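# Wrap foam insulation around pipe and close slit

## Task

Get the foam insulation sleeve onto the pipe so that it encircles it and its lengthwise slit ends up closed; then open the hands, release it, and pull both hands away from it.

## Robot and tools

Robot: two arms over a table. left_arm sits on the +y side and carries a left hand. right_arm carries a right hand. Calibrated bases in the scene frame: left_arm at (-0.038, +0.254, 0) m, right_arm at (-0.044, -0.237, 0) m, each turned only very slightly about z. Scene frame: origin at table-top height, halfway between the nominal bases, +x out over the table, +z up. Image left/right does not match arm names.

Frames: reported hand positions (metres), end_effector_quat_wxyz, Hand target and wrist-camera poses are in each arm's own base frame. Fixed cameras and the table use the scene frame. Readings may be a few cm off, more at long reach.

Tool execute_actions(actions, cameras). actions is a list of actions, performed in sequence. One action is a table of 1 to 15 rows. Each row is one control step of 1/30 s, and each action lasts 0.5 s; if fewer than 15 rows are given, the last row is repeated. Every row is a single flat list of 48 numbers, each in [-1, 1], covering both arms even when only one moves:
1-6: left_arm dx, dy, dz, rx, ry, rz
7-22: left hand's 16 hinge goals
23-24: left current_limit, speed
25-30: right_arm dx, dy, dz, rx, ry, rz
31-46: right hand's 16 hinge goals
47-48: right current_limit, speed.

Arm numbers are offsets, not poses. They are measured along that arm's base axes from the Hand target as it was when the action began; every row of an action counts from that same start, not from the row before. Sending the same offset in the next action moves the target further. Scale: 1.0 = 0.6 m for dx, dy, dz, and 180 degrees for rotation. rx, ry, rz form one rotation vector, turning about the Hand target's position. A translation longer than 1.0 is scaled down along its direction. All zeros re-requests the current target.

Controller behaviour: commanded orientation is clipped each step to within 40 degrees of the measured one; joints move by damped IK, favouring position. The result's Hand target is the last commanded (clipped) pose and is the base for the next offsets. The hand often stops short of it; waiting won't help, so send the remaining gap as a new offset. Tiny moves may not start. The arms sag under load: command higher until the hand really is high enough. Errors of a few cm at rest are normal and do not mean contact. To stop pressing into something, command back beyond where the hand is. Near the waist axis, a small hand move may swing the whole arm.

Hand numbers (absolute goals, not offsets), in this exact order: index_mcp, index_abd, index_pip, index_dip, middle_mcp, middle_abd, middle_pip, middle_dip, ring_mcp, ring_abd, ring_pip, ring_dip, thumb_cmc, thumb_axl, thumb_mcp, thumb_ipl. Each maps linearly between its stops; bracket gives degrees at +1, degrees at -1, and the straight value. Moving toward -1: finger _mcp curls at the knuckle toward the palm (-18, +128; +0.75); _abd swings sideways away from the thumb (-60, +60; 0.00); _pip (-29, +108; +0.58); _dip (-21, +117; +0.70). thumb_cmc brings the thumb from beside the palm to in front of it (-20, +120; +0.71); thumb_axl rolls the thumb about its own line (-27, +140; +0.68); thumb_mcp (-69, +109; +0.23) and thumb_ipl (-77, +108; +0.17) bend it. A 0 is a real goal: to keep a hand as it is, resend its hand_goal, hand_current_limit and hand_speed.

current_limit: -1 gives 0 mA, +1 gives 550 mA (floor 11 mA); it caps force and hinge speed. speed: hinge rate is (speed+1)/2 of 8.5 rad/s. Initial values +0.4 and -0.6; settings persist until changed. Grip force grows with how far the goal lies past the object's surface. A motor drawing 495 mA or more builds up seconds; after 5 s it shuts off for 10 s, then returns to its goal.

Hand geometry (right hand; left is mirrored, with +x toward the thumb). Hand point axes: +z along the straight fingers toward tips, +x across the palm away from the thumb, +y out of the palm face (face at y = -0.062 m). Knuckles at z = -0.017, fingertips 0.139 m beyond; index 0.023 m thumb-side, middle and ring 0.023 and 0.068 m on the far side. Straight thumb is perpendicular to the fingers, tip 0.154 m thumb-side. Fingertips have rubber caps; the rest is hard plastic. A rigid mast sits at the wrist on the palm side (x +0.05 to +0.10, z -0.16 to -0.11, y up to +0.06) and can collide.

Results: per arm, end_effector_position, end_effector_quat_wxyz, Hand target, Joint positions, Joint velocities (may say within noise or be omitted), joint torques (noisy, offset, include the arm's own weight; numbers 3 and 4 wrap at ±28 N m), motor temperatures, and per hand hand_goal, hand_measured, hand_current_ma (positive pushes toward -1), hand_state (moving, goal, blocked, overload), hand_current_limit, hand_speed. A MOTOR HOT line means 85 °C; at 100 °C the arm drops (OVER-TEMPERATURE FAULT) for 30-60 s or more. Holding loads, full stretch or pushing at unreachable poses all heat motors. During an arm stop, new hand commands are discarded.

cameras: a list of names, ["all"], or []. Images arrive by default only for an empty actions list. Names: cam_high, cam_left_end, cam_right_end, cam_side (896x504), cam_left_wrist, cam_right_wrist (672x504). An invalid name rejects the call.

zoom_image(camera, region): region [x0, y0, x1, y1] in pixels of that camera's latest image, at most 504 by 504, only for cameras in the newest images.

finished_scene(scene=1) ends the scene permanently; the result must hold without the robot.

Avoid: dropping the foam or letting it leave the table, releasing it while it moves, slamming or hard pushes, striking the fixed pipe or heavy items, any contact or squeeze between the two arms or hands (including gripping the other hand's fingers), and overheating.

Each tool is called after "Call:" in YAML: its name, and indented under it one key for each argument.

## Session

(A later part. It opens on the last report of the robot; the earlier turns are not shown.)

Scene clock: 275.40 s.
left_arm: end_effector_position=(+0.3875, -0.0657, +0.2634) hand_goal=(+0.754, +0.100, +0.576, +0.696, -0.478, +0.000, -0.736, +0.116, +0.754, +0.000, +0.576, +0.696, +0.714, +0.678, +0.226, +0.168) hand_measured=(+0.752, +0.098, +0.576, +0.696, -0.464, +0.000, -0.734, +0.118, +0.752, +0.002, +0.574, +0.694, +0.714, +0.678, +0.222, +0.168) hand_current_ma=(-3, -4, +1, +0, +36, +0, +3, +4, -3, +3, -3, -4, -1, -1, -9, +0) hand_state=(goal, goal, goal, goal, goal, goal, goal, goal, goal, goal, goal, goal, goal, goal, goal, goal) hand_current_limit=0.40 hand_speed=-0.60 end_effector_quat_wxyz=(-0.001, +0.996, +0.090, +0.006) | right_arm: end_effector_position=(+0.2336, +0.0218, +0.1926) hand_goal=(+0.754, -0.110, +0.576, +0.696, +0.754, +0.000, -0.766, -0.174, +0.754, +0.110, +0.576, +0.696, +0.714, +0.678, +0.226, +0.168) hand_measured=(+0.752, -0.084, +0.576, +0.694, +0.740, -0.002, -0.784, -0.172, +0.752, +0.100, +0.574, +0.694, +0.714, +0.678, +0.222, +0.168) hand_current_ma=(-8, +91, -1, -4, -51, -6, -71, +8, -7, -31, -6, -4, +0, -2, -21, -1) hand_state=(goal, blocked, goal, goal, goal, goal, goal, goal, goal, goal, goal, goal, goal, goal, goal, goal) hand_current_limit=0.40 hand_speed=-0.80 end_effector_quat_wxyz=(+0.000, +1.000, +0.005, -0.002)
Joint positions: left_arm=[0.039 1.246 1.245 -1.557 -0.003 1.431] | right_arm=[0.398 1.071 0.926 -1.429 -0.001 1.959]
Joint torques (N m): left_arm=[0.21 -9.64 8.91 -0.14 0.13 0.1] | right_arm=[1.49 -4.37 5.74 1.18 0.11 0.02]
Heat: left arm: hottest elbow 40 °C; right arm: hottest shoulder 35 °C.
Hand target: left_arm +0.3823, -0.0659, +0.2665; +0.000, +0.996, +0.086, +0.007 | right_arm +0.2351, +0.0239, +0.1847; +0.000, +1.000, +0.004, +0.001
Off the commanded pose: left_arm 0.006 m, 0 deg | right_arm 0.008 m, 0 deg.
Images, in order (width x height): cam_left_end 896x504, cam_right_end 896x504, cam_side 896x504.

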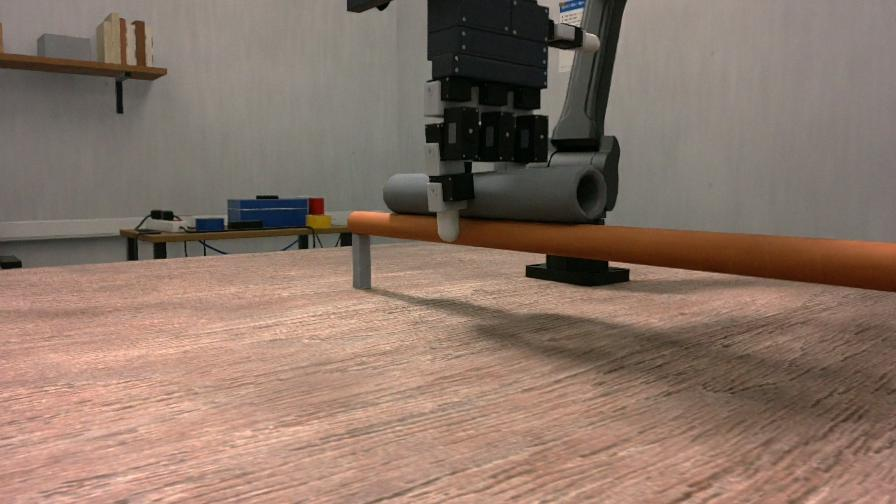

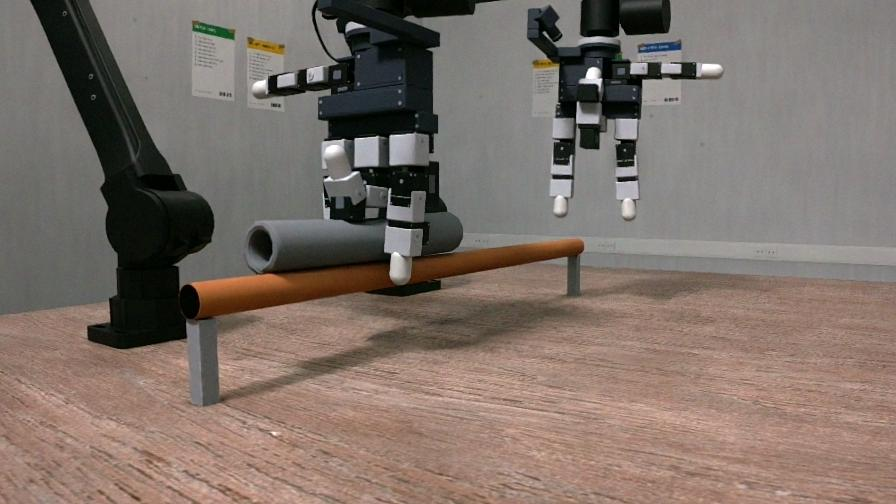

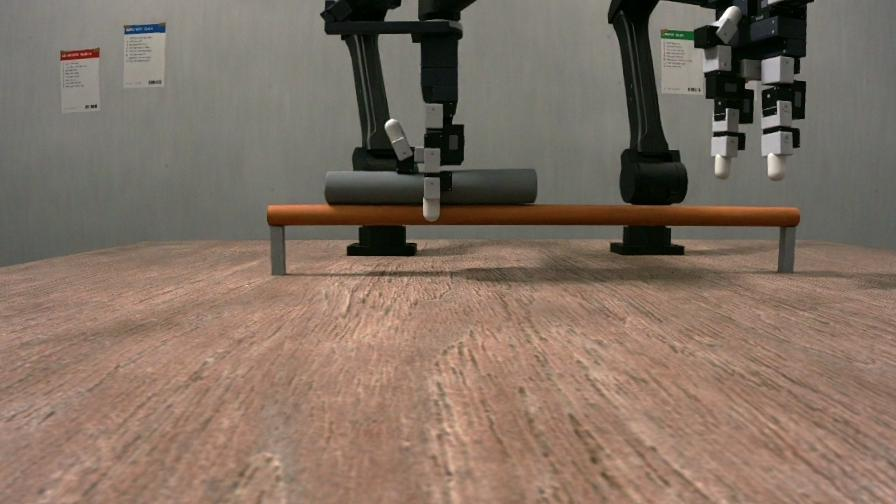

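Call:
execute_actions:
  actions:
    - [[0,0,0,0,0,0,0.754,0.1,0.576,0.696,-0.479,0,-0.737,0.116,0.754,0,0.576,0.696,0.714,0.678,0.226,0.168,0.4,-0.6,0,0,-0.012,0,0,0,0.754,-0.11,0.576,0.696,0.753,0,-0.766,-0.174,0.754,0.11,0.576,0.696,0.714,0.678,0.226,0.168,0.4,-0.8]]
  cameras: ["cam_right_end","cam_left_end","cam_side"]

Scene clock: 276.80 s.
left_arm: end_effector_position=(+0.3875, -0.0657, +0.2634) hand_goal=(+0.754, +0.100, +0.576, +0.696, -0.478, +0.000, -0.736, +0.116, +0.754, +0.000, +0.576, +0.696, +0.714, +0.678, +0.226, +0.168) hand_measured=(+0.752, +0.098, +0.576, +0.696, -0.464, +0.000, -0.734, +0.118, +0.752, +0.002, +0.574, +0.694, +0.714, +0.678, +0.222, +0.168) hand_current_ma=(-3, -4, +1, +0, +36, +0, +3, +4, -3, +3, -3, -4, -1, -1, -9, +0) hand_state=(goal, goal, goal, goal, goal, goal, goal, goal, goal, goal, goal, goal, goal, goal, goal, goal) hand_current_limit=0.40 hand_speed=-0.60 end_effector_quat_wxyz=(-0.001, +0.996, +0.090, +0.006) | right_arm: end_effector_position=(+0.2338, +0.0223, +0.1897) hand_goal=(+0.754, -0.110, +0.576, +0.696, +0.754, +0.000, -0.766, -0.174, +0.754, +0.110, +0.576, +0.696, +0.714, +0.678, +0.226, +0.168) hand_measured=(+0.750, -0.076, +0.576, +0.694, +0.734, -0.004, -0.794, -0.172, +0.752, +0.106, +0.574, +0.694, +0.714, +0.678, +0.222, +0.168) hand_current_ma=(-12, +119, -2, -4, -84, -10, -113, +8, -7, -14, -6, -4, +0, -2, -21, -1) hand_state=(goal, blocked, goal, goal, blocked, goal, blocked, goal, goal, goal, goal, goal, goal, goal, goal, goal) hand_current_limit=0.40 hand_speed=-0.80 end_effector_quat_wxyz=(-0.002, +1.000, +0.005, +0.003)
Joint positions: left_arm=[0.039 1.246 1.245 -1.557 -0.003 1.431] | right_arm=[0.399 1.066 0.916 -1.414 -0.001 1.959]
Joint torques (N m): left_arm=[0.26 -9.64 8.87 -0.2 0.13 0.12] | right_arm=[1.44 -3.84 5.24 1.46 0.09 0.01]
Heat: left arm: hottest elbow 40 °C; right arm: hottest shoulder 35 °C.
Hand target: left_arm +0.3823, -0.0659, +0.2665; +0.000, +0.996, +0.086, +0.007 | right_arm +0.2351, +0.0238, +0.1776; +0.000, +1.000, +0.004, +0.001
Off the commanded pose: left_arm 0.006 m, 0 deg | right_arm 0.012 m, 0 deg.
Images, in order (width x height): cam_left_end 896x504, cam_right_end 896x504, cam_side 896x504.

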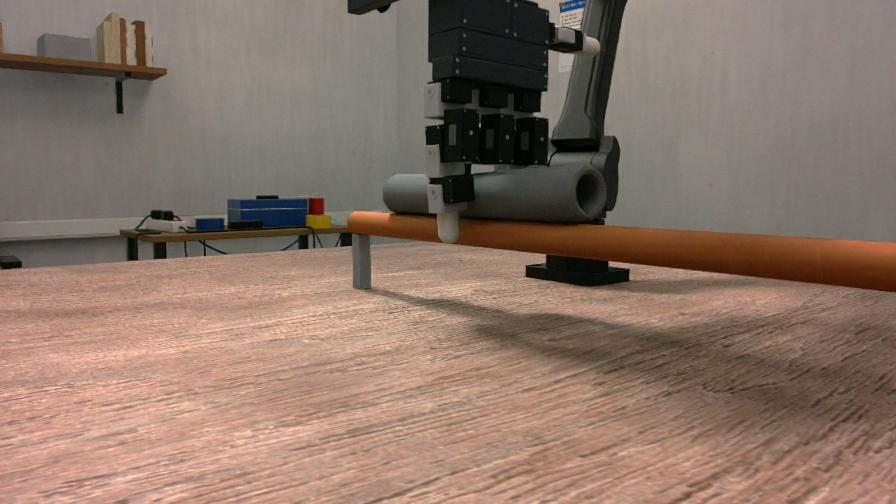

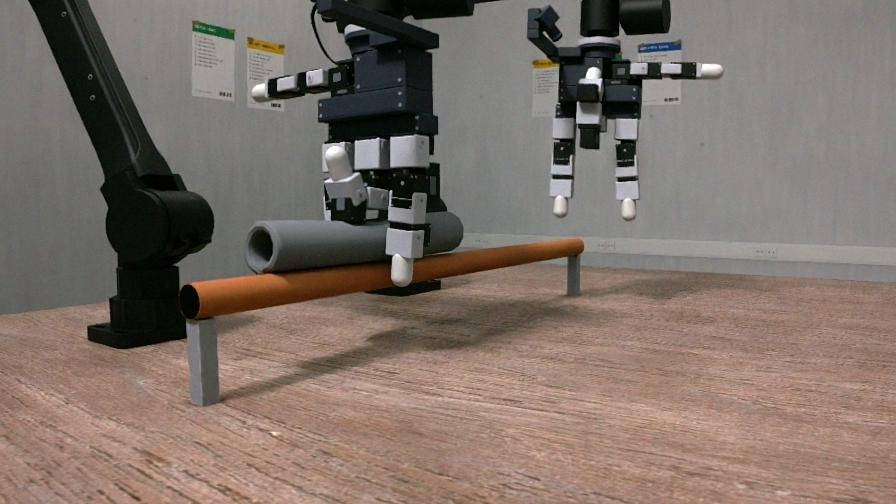

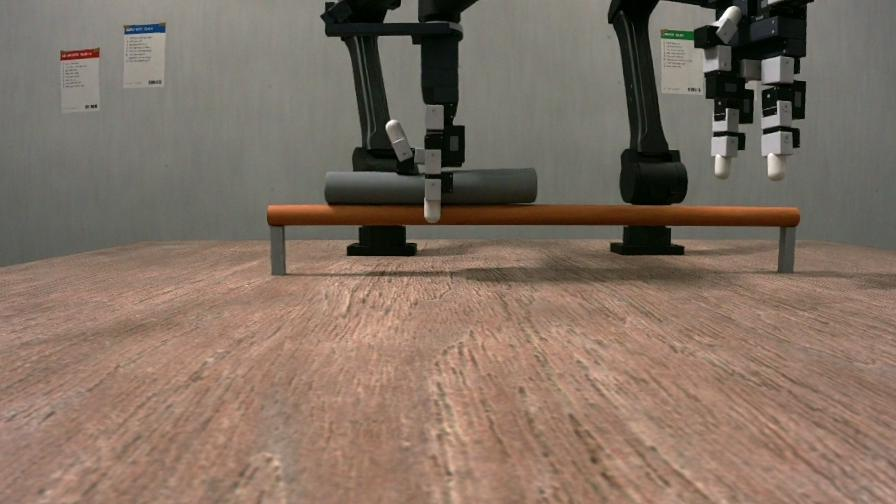

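Call:
zoom_image:
  camera: "cam_right_end"
  region: [210, 190, 330, 310]

Call:
zoom_image:
  camera: "cam_left_end"
  region: [540, 150, 640, 250]

Call:
zoom_image:
  camera: "cam_side"
  region: [310, 90, 560, 240]

Scaled by 4.200 from the camera's 896x504 image, which has a finer 1280x720 frame.

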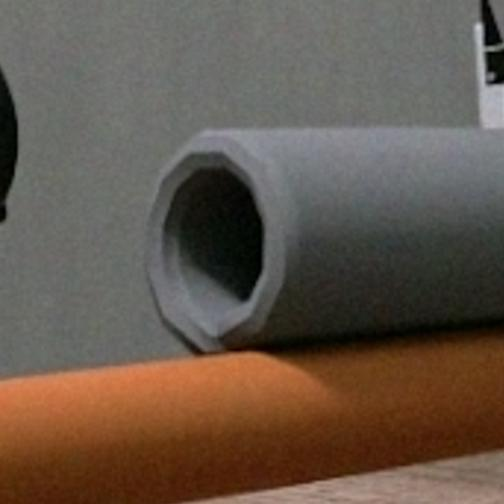

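Scaled by 5.040 from the camera's 896x504 image, which has a finer 1280x720 frame.

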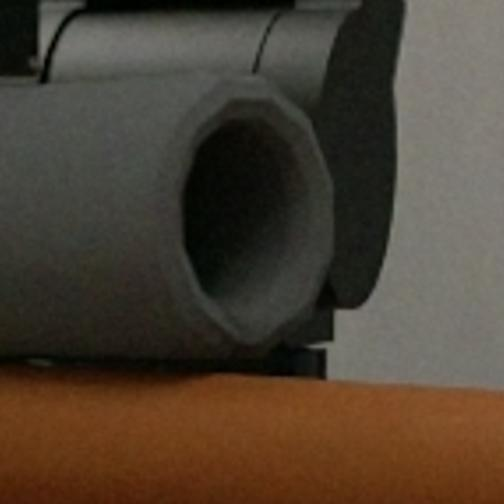

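Scaled by 2.016 from the camera's 896x504 image, which has a finer 1280x720 frame.

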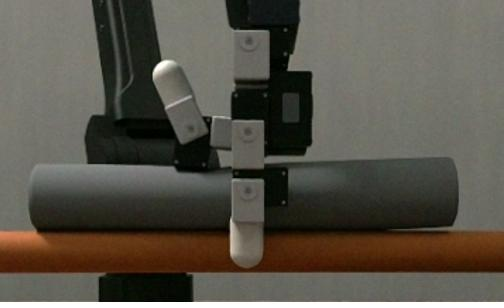

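Call:
execute_actions:
  actions:
    - [[0,0,0,0,0,0,0.754,0.1,0.576,0.696,-0.479,0,-0.737,0.116,0.754,0,0.576,0.696,0.714,0.678,0.226,0.168,0.4,-0.6,0,0,-0.012,0,0,0,0.754,-0.11,0.576,0.696,0.753,0,-0.766,-0.174,0.754,0.11,0.576,0.696,0.714,0.678,0.226,0.168,0.4,-0.8]]
    - [[0,0,0,0,0,0,0.754,0.1,0.576,0.696,-0.479,0,-0.737,0.116,0.754,0,0.576,0.696,0.714,0.678,0.226,0.168,0.4,-0.6,0,0,-0.012,0,0,0,0.754,-0.11,0.576,0.696,0.753,0,-0.766,-0.174,0.754,0.11,0.576,0.696,0.714,0.678,0.226,0.168,0.4,-0.8]]
  cameras: ["cam_right_end","cam_left_end","cam_side"]

Call:
zoom_image:
  camera: "cam_right_end"
  region: [210, 190, 330, 310]

Call:
zoom_image:
  camera: "cam_side"
  region: [310, 90, 560, 240]

Scene clock: 280.73 s.
left_arm: end_effector_position=(+0.3875, -0.0657, +0.2634) hand_goal=(+0.754, +0.100, +0.576, +0.696, -0.478, +0.000, -0.736, +0.116, +0.754, +0.000, +0.576, +0.696, +0.714, +0.678, +0.226, +0.168) hand_measured=(+0.752, +0.098, +0.576, +0.696, -0.464, +0.000, -0.734, +0.118, +0.752, +0.002, +0.574, +0.694, +0.714, +0.678, +0.222, +0.168) hand_current_ma=(-3, -4, +1, +0, +36, +0, +3, +4, -3, +3, -3, -4, -1, -1, -9, +0) hand_state=(goal, goal, goal, goal, goal, goal, goal, goal, goal, goal, goal, goal, goal, goal, goal, goal) hand_current_limit=0.40 hand_speed=-0.60 end_effector_quat_wxyz=(-0.001, +0.996, +0.090, +0.006) | right_arm: end_effector_position=(+0.2351, +0.0239, +0.1837) hand_goal=(+0.754, -0.110, +0.576, +0.696, +0.754, +0.000, -0.766, -0.174, +0.754, +0.110, +0.576, +0.696, +0.714, +0.678, +0.226, +0.168) hand_measured=(+0.748, -0.060, +0.574, +0.694, +0.716, -0.008, -0.814, -0.172, +0.752, +0.106, +0.574, +0.694, +0.714, +0.678, +0.222, +0.168) hand_current_ma=(-19, +182, -5, -4, -168, -24, -202, +8, -7, -12, -6, -4, +0, -2, -21, -1) hand_state=(goal, blocked, goal, goal, blocked, goal, blocked, goal, goal, goal, goal, goal, goal, goal, goal, goal) hand_current_limit=0.40 hand_speed=-0.80 end_effector_quat_wxyz=(-0.006, +1.000, +0.007, +0.013)
Joint positions: left_arm=[0.039 1.246 1.245 -1.557 -0.003 1.431] | right_arm=[0.403 1.056 0.897 -1.382 -0.002 1.959]
Joint torques (N m): left_arm=[0.44 -9.58 8.91 -0.2 0.13 0.12] | right_arm=[1.44 -2.26 4.12 1.73 0.13 0.04]
Heat: left arm: hottest elbow 40 °C; right arm: hottest shoulder 35 °C.
Hand target: left_arm +0.3823, -0.0659, +0.2665; +0.000, +0.996, +0.086, +0.007 | right_arm +0.2352, +0.0239, +0.1632; +0.000, +1.000, +0.004, +0.001
Off the commanded pose: left_arm 0.006 m, 0 deg | right_arm 0.021 m, 2 deg.
Images, in order (width x height): cam_left_end 896x504, cam_right_end 896x504, cam_side 896x504.

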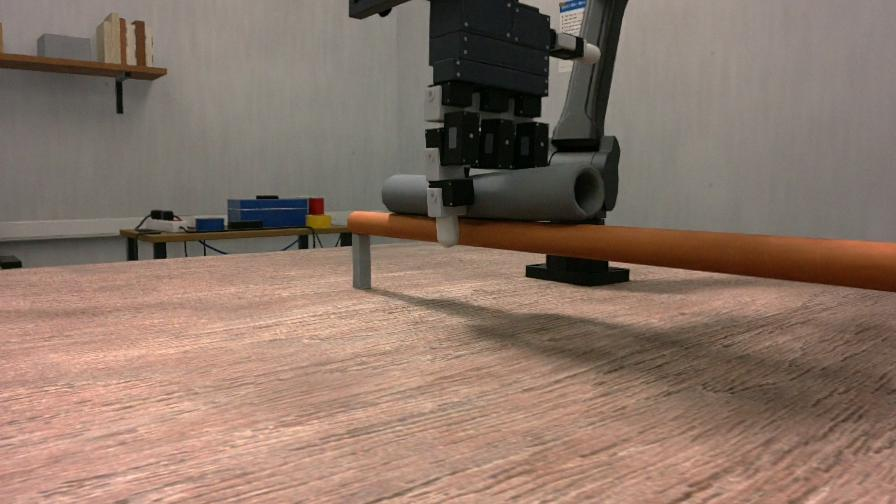

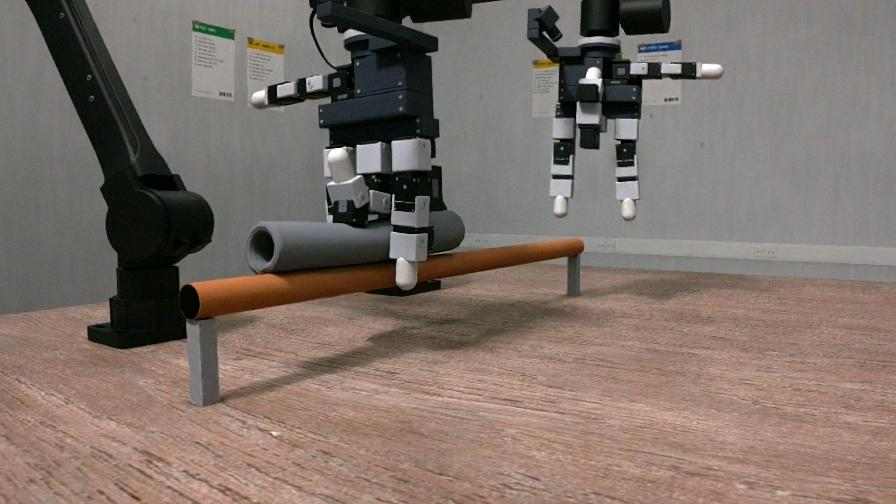

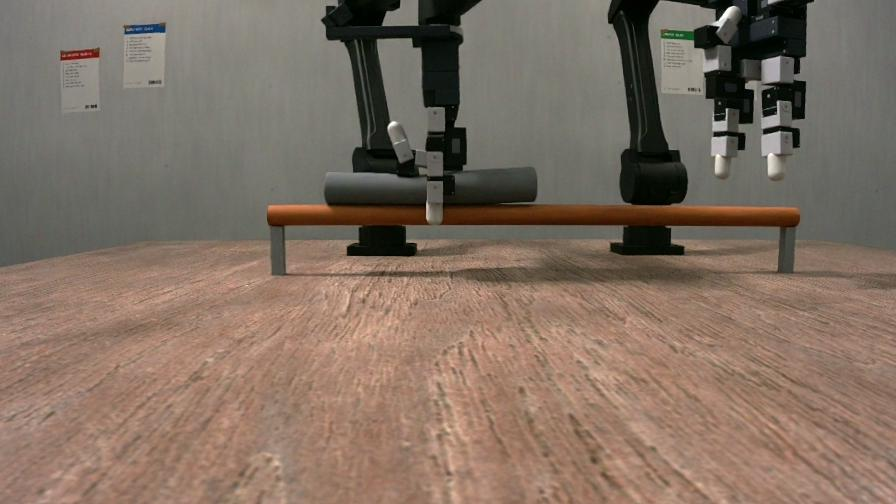

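Scaled by 4.200 from the camera's 896x504 image, which has a finer 1280x720 frame.

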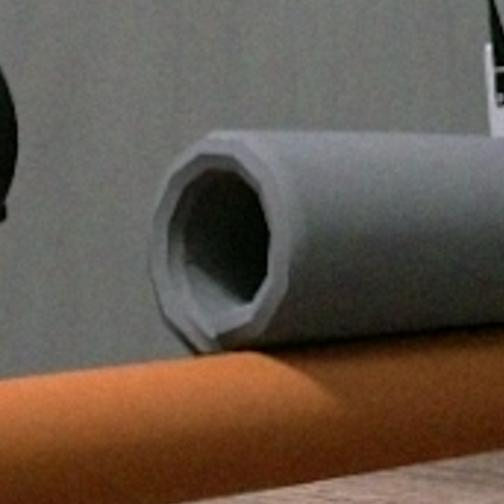

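Scaled by 2.016 from the camera's 896x504 image, which has a finer 1280x720 frame.

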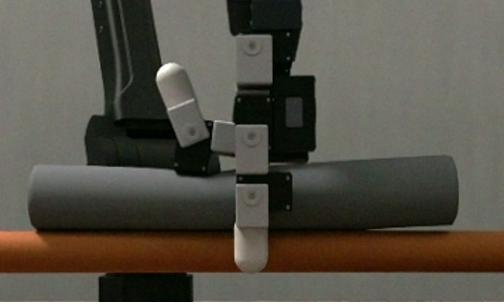

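Call:
zoom_image:
  camera: "cam_right_end"
  region: [240, 215, 290, 280]

Call:
zoom_image:
  camera: "cam_left_end"
  region: [565, 155, 615, 230]

Scaled by 7.754 from the camera's 896x504 image, which has a finer 1280x720 frame.

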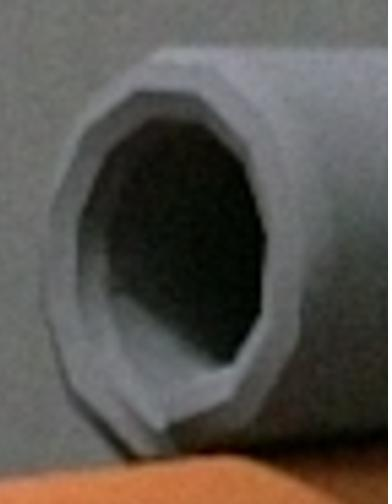

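Scaled by 6.720 from the camera's 896x504 image, which has a finer 1280x720 frame.

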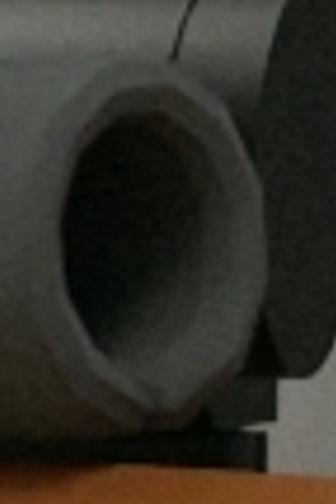

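Call:
execute_actions:
  actions:
    - [[0,0,0,0,0,0,0.754,0.1,0.576,0.696,-0.479,0,-0.737,0.116,0.754,0,0.576,0.696,0.714,0.678,0.226,0.168,0.4,-0.6,0,0,0,0,0,0,0.754,-0.11,0.576,0.696,0.753,0,-0.766,-0.174,0.754,0.11,0.576,0.696,0.714,0.678,0.226,0.168,0.4,-0.8]]
  cameras: ["cam_high"]

Call:
zoom_image:
  camera: "cam_high"
  region: [380, 160, 680, 380]

Scene clock: 282.87 s.
left_arm: end_effector_position=(+0.3875, -0.0657, +0.2634) hand_goal=(+0.754, +0.100, +0.576, +0.696, -0.478, +0.000, -0.736, +0.116, +0.754, +0.000, +0.576, +0.696, +0.714, +0.678, +0.226, +0.168) hand_measured=(+0.752, +0.098, +0.576, +0.696, -0.464, +0.000, -0.734, +0.118, +0.752, +0.002, +0.574, +0.694, +0.714, +0.678, +0.222, +0.168) hand_current_ma=(-3, -4, +1, +0, +36, +0, +3, +4, -3, +3, -3, -4, -1, -1, -9, +0) hand_state=(goal, goal, goal, goal, goal, goal, goal, goal, goal, goal, goal, goal, goal, goal, goal, goal) hand_current_limit=0.40 hand_speed=-0.60 end_effector_quat_wxyz=(-0.001, +0.996, +0.090, +0.006) | right_arm: end_effector_position=(+0.2351, +0.0239, +0.1837) hand_goal=(+0.754, -0.110, +0.576, +0.696, +0.754, +0.000, -0.766, -0.174, +0.754, +0.110, +0.576, +0.696, +0.714, +0.678, +0.226, +0.168) hand_measured=(+0.748, -0.060, +0.574, +0.694, +0.716, -0.008, -0.814, -0.172, +0.752, +0.106, +0.574, +0.694, +0.714, +0.678, +0.222, +0.168) hand_current_ma=(-19, +182, -5, -4, -168, -24, -202, +8, -7, -12, -6, -4, +0, -2, -21, -1) hand_state=(goal, blocked, goal, goal, blocked, goal, blocked, goal, goal, goal, goal, goal, goal, goal, goal, goal) hand_current_limit=0.40 hand_speed=-0.80 end_effector_quat_wxyz=(-0.006, +1.000, +0.007, +0.013)
Joint positions: left_arm=[0.039 1.246 1.245 -1.557 -0.003 1.431] | right_arm=[0.403 1.056 0.897 -1.382 -0.002 1.959]
Joint torques (N m): left_arm=[0.38 -9.47 8.9 -0.2 0.15 0.12] | right_arm=[1.26 -2.32 4.21 1.69 0.12 0.03]
Heat: left arm: hottest elbow 40 °C; right arm: hottest shoulder 35 °C.
Hand target: left_arm +0.3823, -0.0659, +0.2665; +0.000, +0.996, +0.086, +0.007 | right_arm +0.2352, +0.0239, +0.1632; +0.000, +1.000, +0.004, +0.001
Off the commanded pose: left_arm 0.006 m, 0 deg | right_arm 0.021 m, 2 deg.
Images, in order (width x height): cam_high 896x504.

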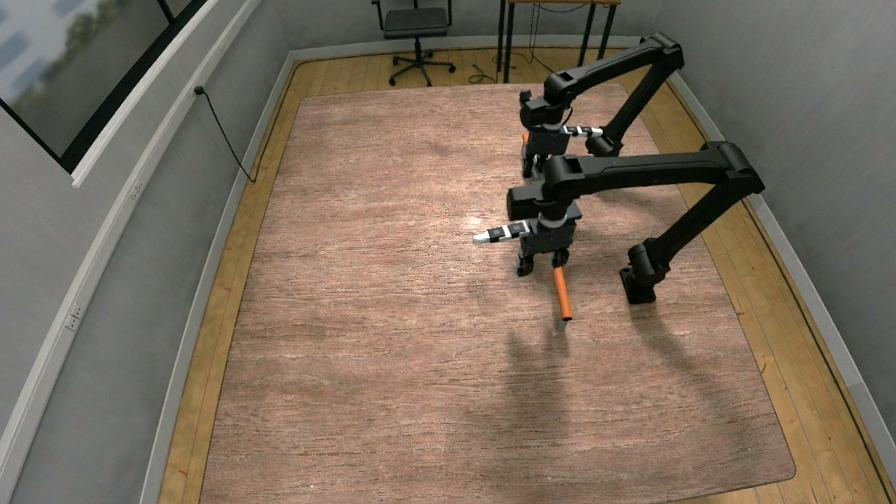

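Scaled by 1.680 from the camera's 896x504 image, which has a finer 1280x720 frame.

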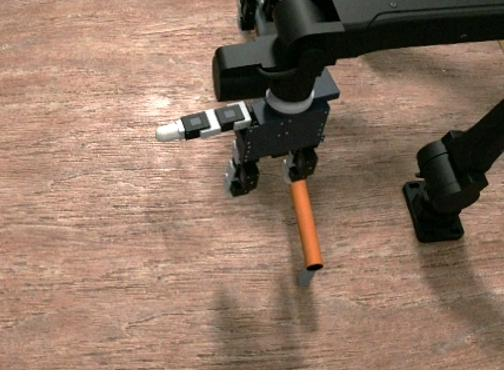

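Call:
execute_actions:
  actions:
    - [[0,0,0,0,0,0,0.754,0.1,0.576,0.696,-0.479,0,-0.737,0.116,0.754,0,0.576,0.696,0.714,0.678,0.226,0.168,0.4,-0.6,0,0,0.03,0,0,0,0.754,-0.11,0.576,0.696,0.753,0,-0.766,-0.174,0.754,0.11,0.576,0.696,0.714,0.678,0.226,0.168,0.4,-0.8]]
    - [[0,0,0,0,0,0,0.754,0.1,0.576,0.696,-0.479,0,-0.737,0.116,0.754,0,0.576,0.696,0.714,0.678,0.226,0.168,0.4,-0.6,0,0,0.03,0,0,0,0.754,-0.11,0.576,0.696,0.753,0,-0.766,-0.174,0.754,0.11,0.576,0.696,0.714,0.678,0.226,0.168,0.4,-0.8]]
  cameras: ["cam_right_end","cam_left_end","cam_side"]

Call:
zoom_image:
  camera: "cam_right_end"
  region: [240, 215, 290, 280]

Call:
zoom_image:
  camera: "cam_left_end"
  region: [565, 155, 615, 230]

Call:
zoom_image:
  camera: "cam_side"
  region: [310, 90, 560, 240]

Scene clock: 284.77 s.
left_arm: end_effector_position=(+0.3875, -0.0657, +0.2634) hand_goal=(+0.754, +0.100, +0.576, +0.696, -0.478, +0.000, -0.736, +0.116, +0.754, +0.000, +0.576, +0.696, +0.714, +0.678, +0.226, +0.168) hand_measured=(+0.752, +0.098, +0.576, +0.696, -0.464, +0.000, -0.734, +0.118, +0.752, +0.002, +0.574, +0.694, +0.714, +0.678, +0.222, +0.168) hand_current_ma=(-3, -4, +1, +0, +36, +0, +3, +4, -3, +3, -3, -4, -1, -1, -9, +0) hand_state=(goal, goal, goal, goal, goal, goal, goal, goal, goal, goal, goal, goal, goal, goal, goal, goal) hand_current_limit=0.40 hand_speed=-0.60 end_effector_quat_wxyz=(-0.001, +0.996, +0.090, +0.006) | right_arm: end_effector_position=(+0.2305, +0.0219, +0.1929) hand_goal=(+0.754, -0.110, +0.576, +0.696, +0.754, +0.000, -0.766, -0.174, +0.754, +0.110, +0.576, +0.696, +0.714, +0.678, +0.226, +0.168) hand_measured=(+0.752, -0.090, +0.574, +0.694, +0.728, -0.002, -0.796, -0.172, +0.754, +0.094, +0.576, +0.694, +0.714, +0.678, +0.222, +0.168) hand_current_ma=(-5, +64, -5, -4, -108, -3, -118, +8, +1, -48, -3, -4, +0, -2, -21, -1) hand_state=(goal, goal, goal, goal, blocked, goal, blocked, goal, goal, goal, goal, goal, goal, goal, goal, goal) hand_current_limit=0.40 hand_speed=-0.80 end_effector_quat_wxyz=(-0.002, +1.000, +0.007, +0.003)
Joint positions: left_arm=[0.039 1.246 1.245 -1.557 -0.003 1.431] | right_arm=[0.403 1.054 0.917 -1.427 -0.002 1.959]
Joint torques (N m): left_arm=[0.44 -9.88 8.94 -0.18 0.13 0.13] | right_arm=[0.97 -3.37 9.24 -0.21 0.13 0.01]
Heat: left arm: hottest elbow 40 °C; right arm: hottest shoulder 34 °C.
Hand target: left_arm +0.3823, -0.0659, +0.2665; +0.000, +0.996, +0.086, +0.007 | right_arm +0.2352, +0.0239, +0.1993; +0.000, +1.000, +0.004, +0.001
Off the commanded pose: left_arm 0.006 m, 0 deg | right_arm 0.008 m, 0 deg.
Images, in order (width x height): cam_left_end 896x504, cam_right_end 896x504, cam_side 896x504.

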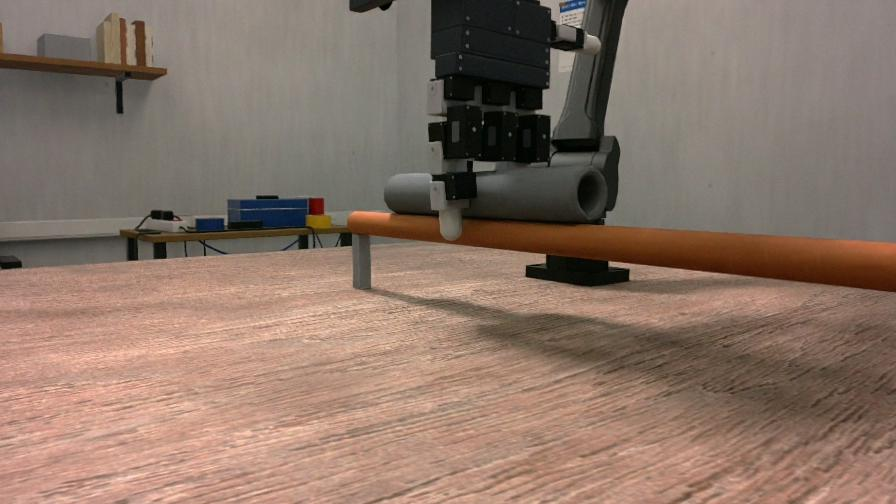

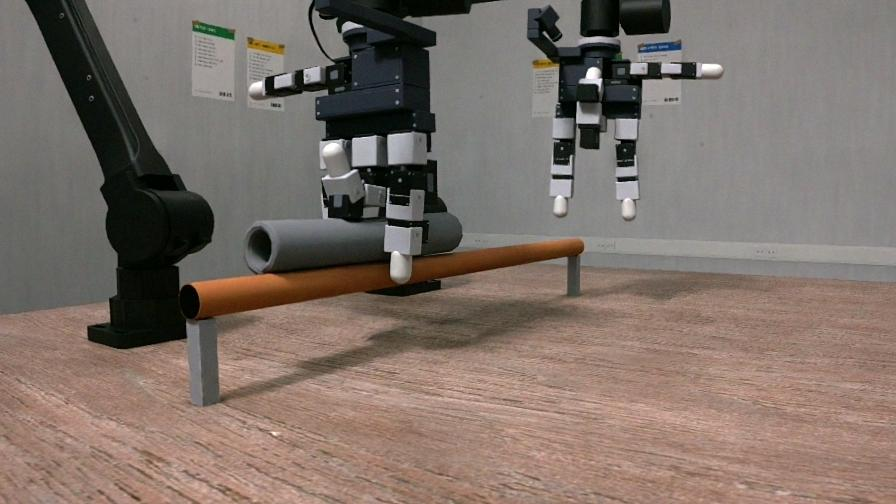

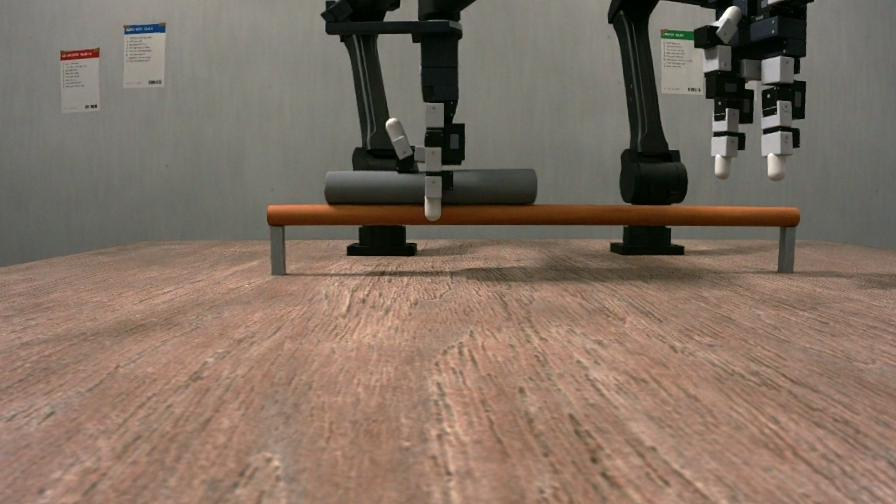

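Scaled by 7.754 from the camera's 896x504 image, which has a finer 1280x720 frame.

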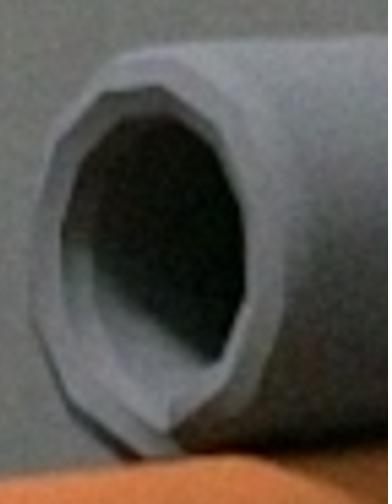

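Scaled by 6.720 from the camera's 896x504 image, which has a finer 1280x720 frame.

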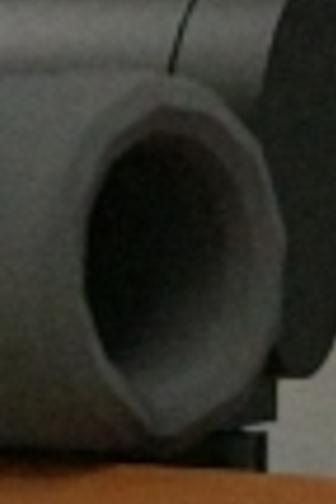

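Scaled by 2.016 from the camera's 896x504 image, which has a finer 1280x720 frame.

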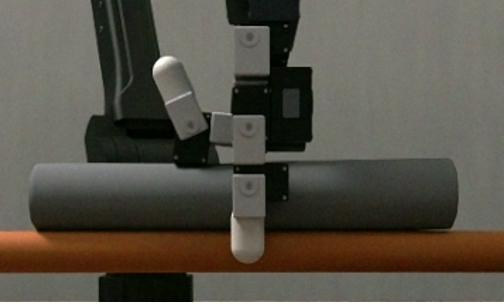

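Call:
execute_actions:
  actions:
    - [[0,0,0,0,0,0,0.754,0.1,0.576,0.696,-0.479,0,-0.737,0.116,0.754,0,0.576,0.696,0.714,0.678,0.226,0.168,0.4,-0.6,0.006,0,0.015,0,0,0,0.754,-0.11,0.576,0.696,0.753,0,-0.766,-0.174,0.754,0.11,0.576,0.696,0.714,0.678,0.226,0.168,0.4,-0.8]]
    - [[0,0,0,0,0,0,0.754,0.1,0.576,0.696,-0.479,0,-0.737,0.116,0.754,0,0.576,0.696,0.714,0.678,0.226,0.168,0.4,-0.6,0.006,0,0,0,0,0,0.754,-0.11,0.576,0.696,0.753,0,-0.766,-0.174,0.754,0.11,0.576,0.696,0.714,0.678,0.226,0.168,0.4,-0.8]]
  cameras: ["cam_right_end","cam_left_end","cam_side"]

Call:
zoom_image:
  camera: "cam_right_end"
  region: [240, 215, 290, 280]

Call:
zoom_image:
  camera: "cam_left_end"
  region: [565, 155, 615, 230]

Scene clock: 286.47 s.
left_arm: end_effector_position=(+0.3875, -0.0657, +0.2634) hand_goal=(+0.754, +0.100, +0.576, +0.696, -0.478, +0.000, -0.736, +0.116, +0.754, +0.000, +0.576, +0.696, +0.714, +0.678, +0.226, +0.168) hand_measured=(+0.752, +0.098, +0.576, +0.696, -0.464, +0.000, -0.734, +0.118, +0.752, +0.002, +0.574, +0.694, +0.714, +0.678, +0.222, +0.168) hand_current_ma=(-3, -4, +1, +0, +36, +0, +3, +4, -3, +3, -3, -4, -1, -1, -9, +0) hand_state=(goal, goal, goal, goal, goal, goal, goal, goal, goal, goal, goal, goal, goal, goal, goal, goal) hand_current_limit=0.40 hand_speed=-0.60 end_effector_quat_wxyz=(-0.001, +0.996, +0.090, +0.006) | right_arm: end_effector_position=(+0.2301, +0.0215, +0.1972) hand_goal=(+0.754, -0.110, +0.576, +0.696, +0.754, +0.000, -0.766, -0.174, +0.754, +0.110, +0.576, +0.696, +0.714, +0.678, +0.226, +0.168) hand_measured=(+0.752, -0.094, +0.574, +0.694, +0.738, +0.000, -0.778, -0.172, +0.756, +0.094, +0.576, +0.694, +0.714, +0.678, +0.222, +0.168) hand_current_ma=(-5, +53, -5, -4, -67, +1, -42, +8, +3, -51, -1, -4, +0, -2, -21, -1) hand_state=(goal, goal, goal, goal, goal, goal, goal, goal, goal, goal, goal, goal, goal, goal, goal, goal) hand_current_limit=0.40 hand_speed=-0.80 end_effector_quat_wxyz=(+0.003, +1.000, +0.007, -0.008)
Joint positions: left_arm=[0.039 1.246 1.245 -1.557 -0.003 1.431] | right_arm=[0.402 1.068 0.934 -1.453 -0.001 1.959]
Joint torques (N m): left_arm=[0.26 -9.82 8.98 -0.2 0.11 0.11] | right_arm=[0.73 -3.37 10.48 0.06 0.13 -0.07]
Heat: left arm: hottest elbow 40 °C; right arm: hottest shoulder 34 °C.
Hand target: left_arm +0.3823, -0.0659, +0.2665; +0.000, +0.996, +0.086, +0.007 | right_arm +0.2424, +0.0238, +0.2082; +0.000, +1.000, +0.004, +0.001
Off the commanded pose: left_arm 0.006 m, 0 deg | right_arm 0.017 m, 1 deg.
Images, in order (width x height): cam_left_end 896x504, cam_right_end 896x504, cam_side 896x504.

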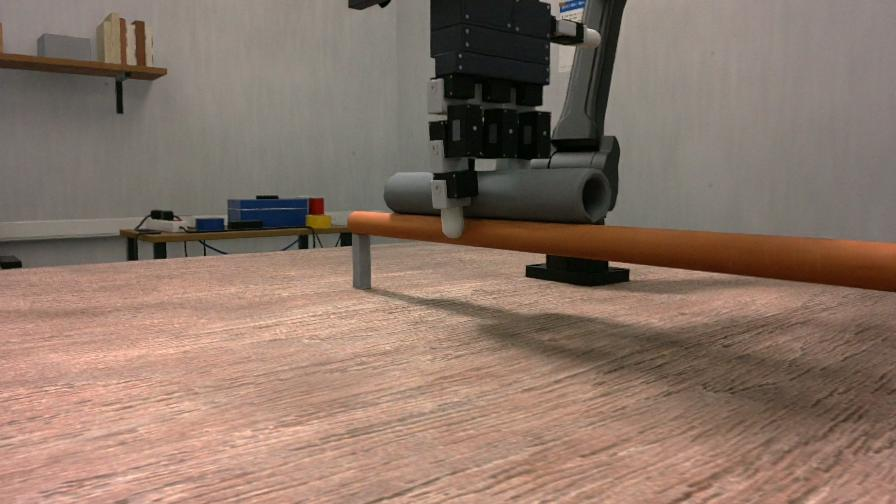

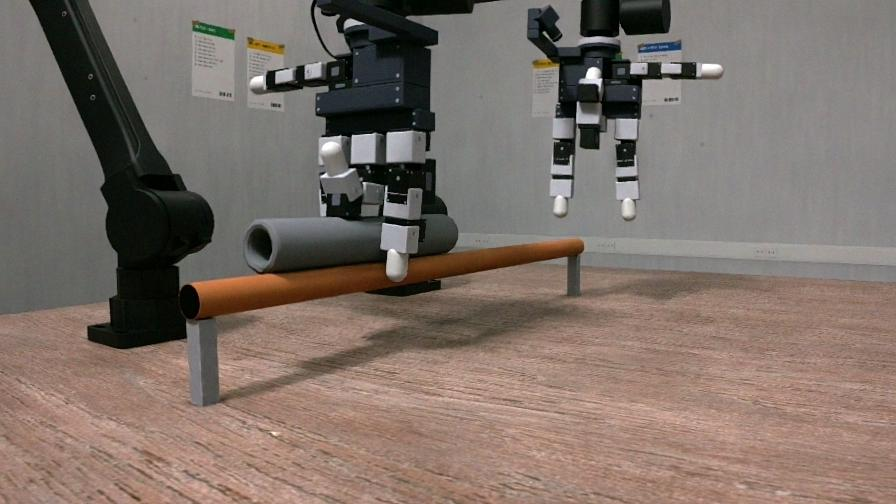

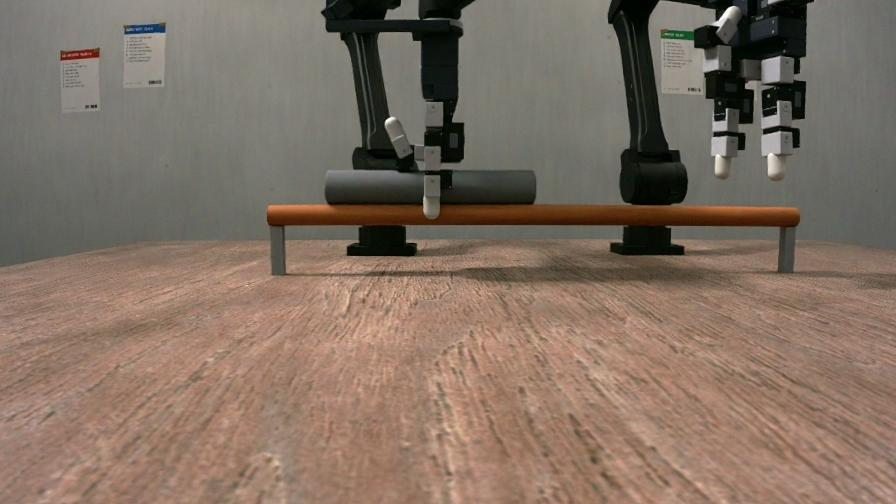

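Scaled by 7.754 from the camera's 896x504 image, which has a finer 1280x720 frame.

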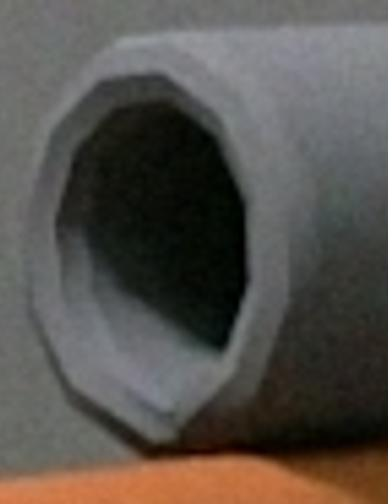

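Scaled by 6.720 from the camera's 896x504 image, which has a finer 1280x720 frame.

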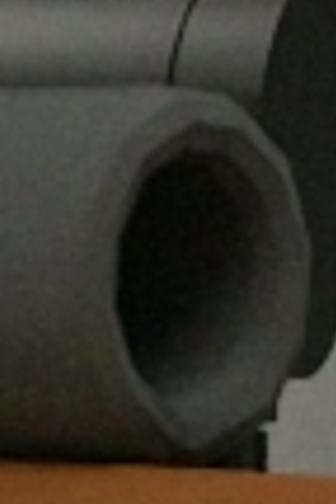

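Call:
zoom_image:
  camera: "cam_right_end"
  region: [170, 210, 320, 330]

Call:
zoom_image:
  camera: "cam_right_end"
  region: [540, 220, 600, 280]

Scaled by 3.360 from the camera's 896x504 image, which has a finer 1280x720 frame.

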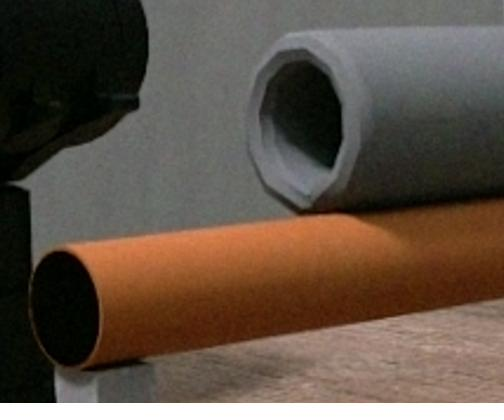

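Scaled by 8.400 from the camera's 896x504 image, which has a finer 1280x720 frame.

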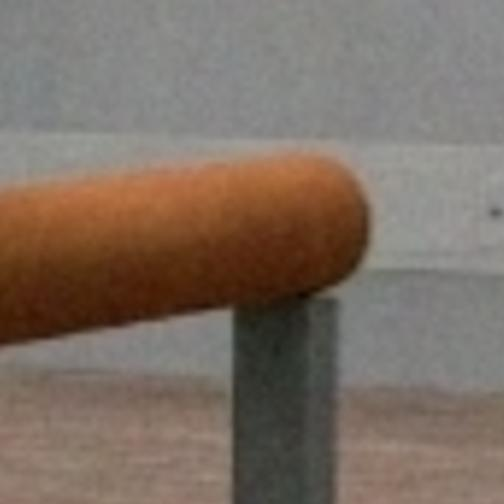

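Call:
execute_actions:
  actions:
    - [[0,0,0,0,0,0,0.754,0.1,0.576,0.696,-0.479,0,-0.737,0.116,0.754,0,0.576,0.696,0.714,0.678,0.226,0.168,0.4,-0.6,0,0,0,0,0,0,0.754,-0.2,0.576,0.696,0.753,0,-0.766,-0.174,0.754,0.2,0.576,0.696,0.714,0.678,0.226,0.168,0.2,-0.8]]
    - [[0,0,0,0,0,0,0.754,0.1,0.576,0.696,-0.479,0,-0.737,0.116,0.754,0,0.576,0.696,0.714,0.678,0.226,0.168,0.4,-0.6,0,0,0.02,0,0,0,0.754,-0.2,0.576,0.696,0.753,0,-0.766,-0.174,0.754,0.2,0.576,0.696,0.714,0.678,0.226,0.168,0.2,-0.8]]
  cameras: ["cam_right_end","cam_left_end","cam_side"]

Call:
zoom_image:
  camera: "cam_right_end"
  region: [240, 215, 290, 280]

Call:
zoom_image:
  camera: "cam_side"
  region: [310, 90, 560, 240]

Scene clock: 289.63 s.
left_arm: end_effector_position=(+0.3875, -0.0657, +0.2634) hand_goal=(+0.754, +0.100, +0.576, +0.696, -0.478, +0.000, -0.736, +0.116, +0.754, +0.000, +0.576, +0.696, +0.714, +0.678, +0.226, +0.168) hand_measured=(+0.752, +0.098, +0.576, +0.696, -0.464, +0.000, -0.734, +0.118, +0.752, +0.002, +0.574, +0.694, +0.714, +0.678, +0.222, +0.168) hand_current_ma=(-3, -4, +1, +0, +36, +0, +3, +4, -3, +3, -3, -4, -1, -1, -9, +0) hand_state=(goal, goal, goal, goal, goal, goal, goal, goal, goal, goal, goal, goal, goal, goal, goal, goal) hand_current_limit=0.40 hand_speed=-0.60 end_effector_quat_wxyz=(-0.001, +0.996, +0.090, +0.006) | right_arm: end_effector_position=(+0.2304, +0.0216, +0.2066) hand_goal=(+0.754, -0.200, +0.576, +0.696, +0.754, +0.000, -0.766, -0.174, +0.754, +0.200, +0.576, +0.696, +0.714, +0.678, +0.226, +0.168) hand_measured=(+0.754, -0.114, +0.576, +0.694, +0.738, +0.000, -0.774, -0.172, +0.756, +0.108, +0.576, +0.696, +0.714, +0.678, +0.222, +0.168) hand_current_ma=(+0, +326, -2, -3, -60, +1, -29, +8, +4, -330, +0, -3, +0, -2, -21, -1) hand_state=(goal, blocked, goal, goal, goal, goal, goal, goal, goal, blocked, goal, goal, goal, goal, goal, goal) hand_current_limit=0.20 hand_speed=-0.80 end_effector_quat_wxyz=(+0.004, +1.000, +0.007, -0.010)
Joint positions: left_arm=[0.039 1.246 1.245 -1.557 -0.003 1.431] | right_arm=[0.402 1.069 0.959 -1.482 -0.001 1.959]
Joint torques (N m): left_arm=[0.38 -9.7 8.96 -0.1 0.11 0.11] | right_arm=[0.26 -4.07 10.93 -0.06 0.15 -0.05]
Heat: left arm: hottest elbow 40 °C; right arm: hottest shoulder 34 °C.
Hand target: left_arm +0.3823, -0.0659, +0.2665; +0.000, +0.996, +0.086, +0.007 | right_arm +0.2425, +0.0238, +0.2202; +0.000, +1.000, +0.004, +0.001
Off the commanded pose: left_arm 0.006 m, 0 deg | right_arm 0.018 m, 1 deg.
Images, in order (width x height): cam_left_end 896x504, cam_right_end 896x504, cam_side 896x504.

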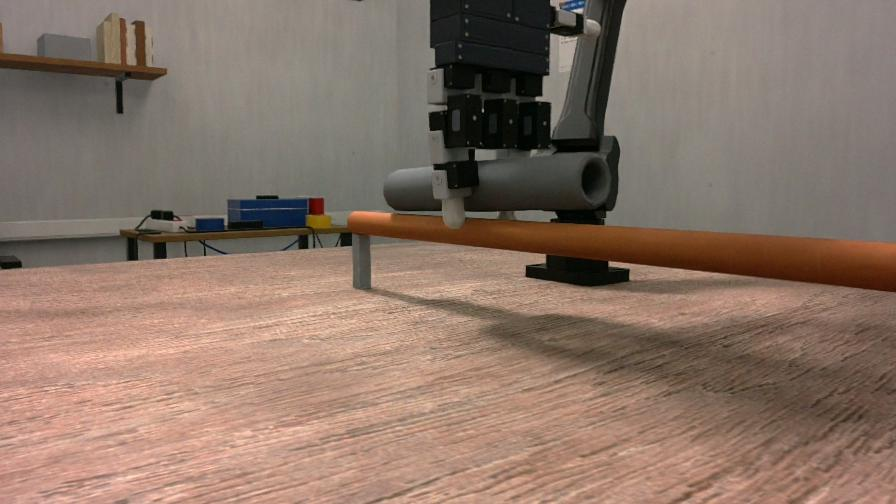

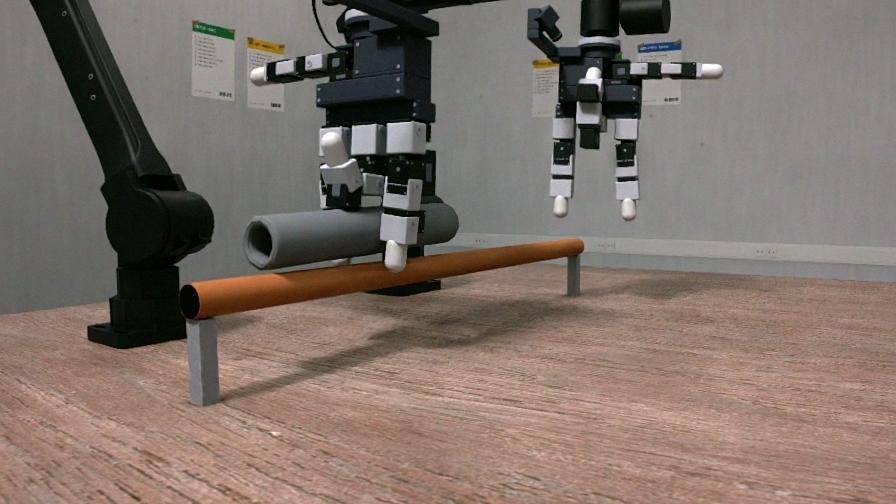

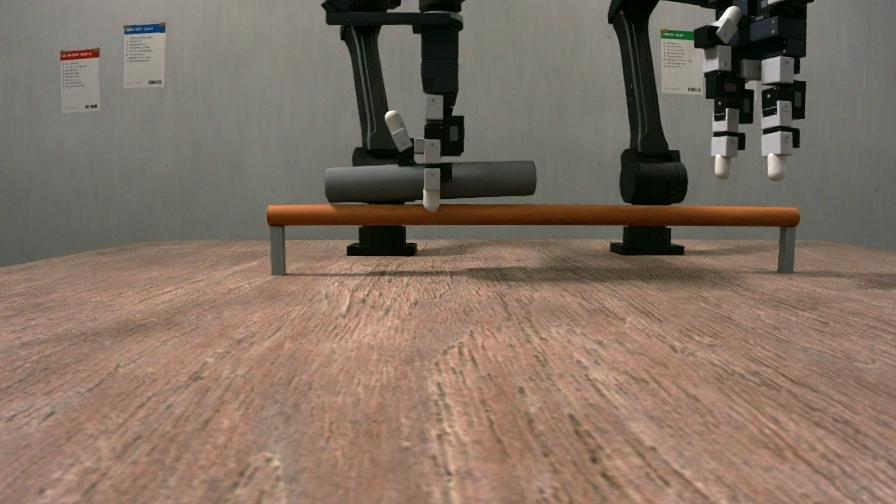

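Scaled by 7.754 from the camera's 896x504 image, which has a finer 1280x720 frame.

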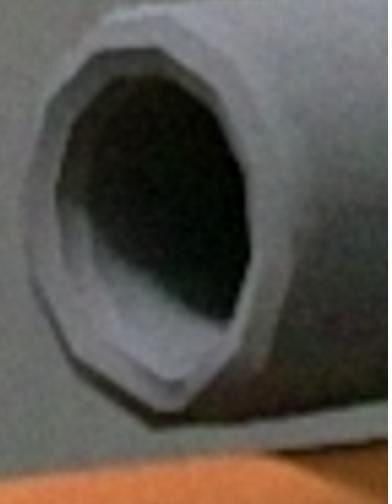

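Scaled by 2.016 from the camera's 896x504 image, which has a finer 1280x720 frame.

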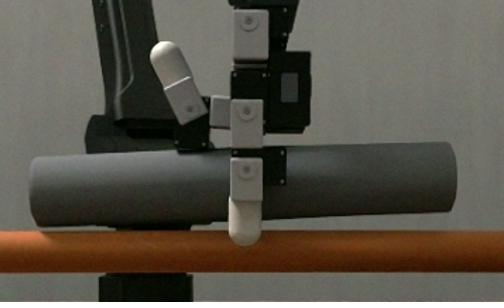

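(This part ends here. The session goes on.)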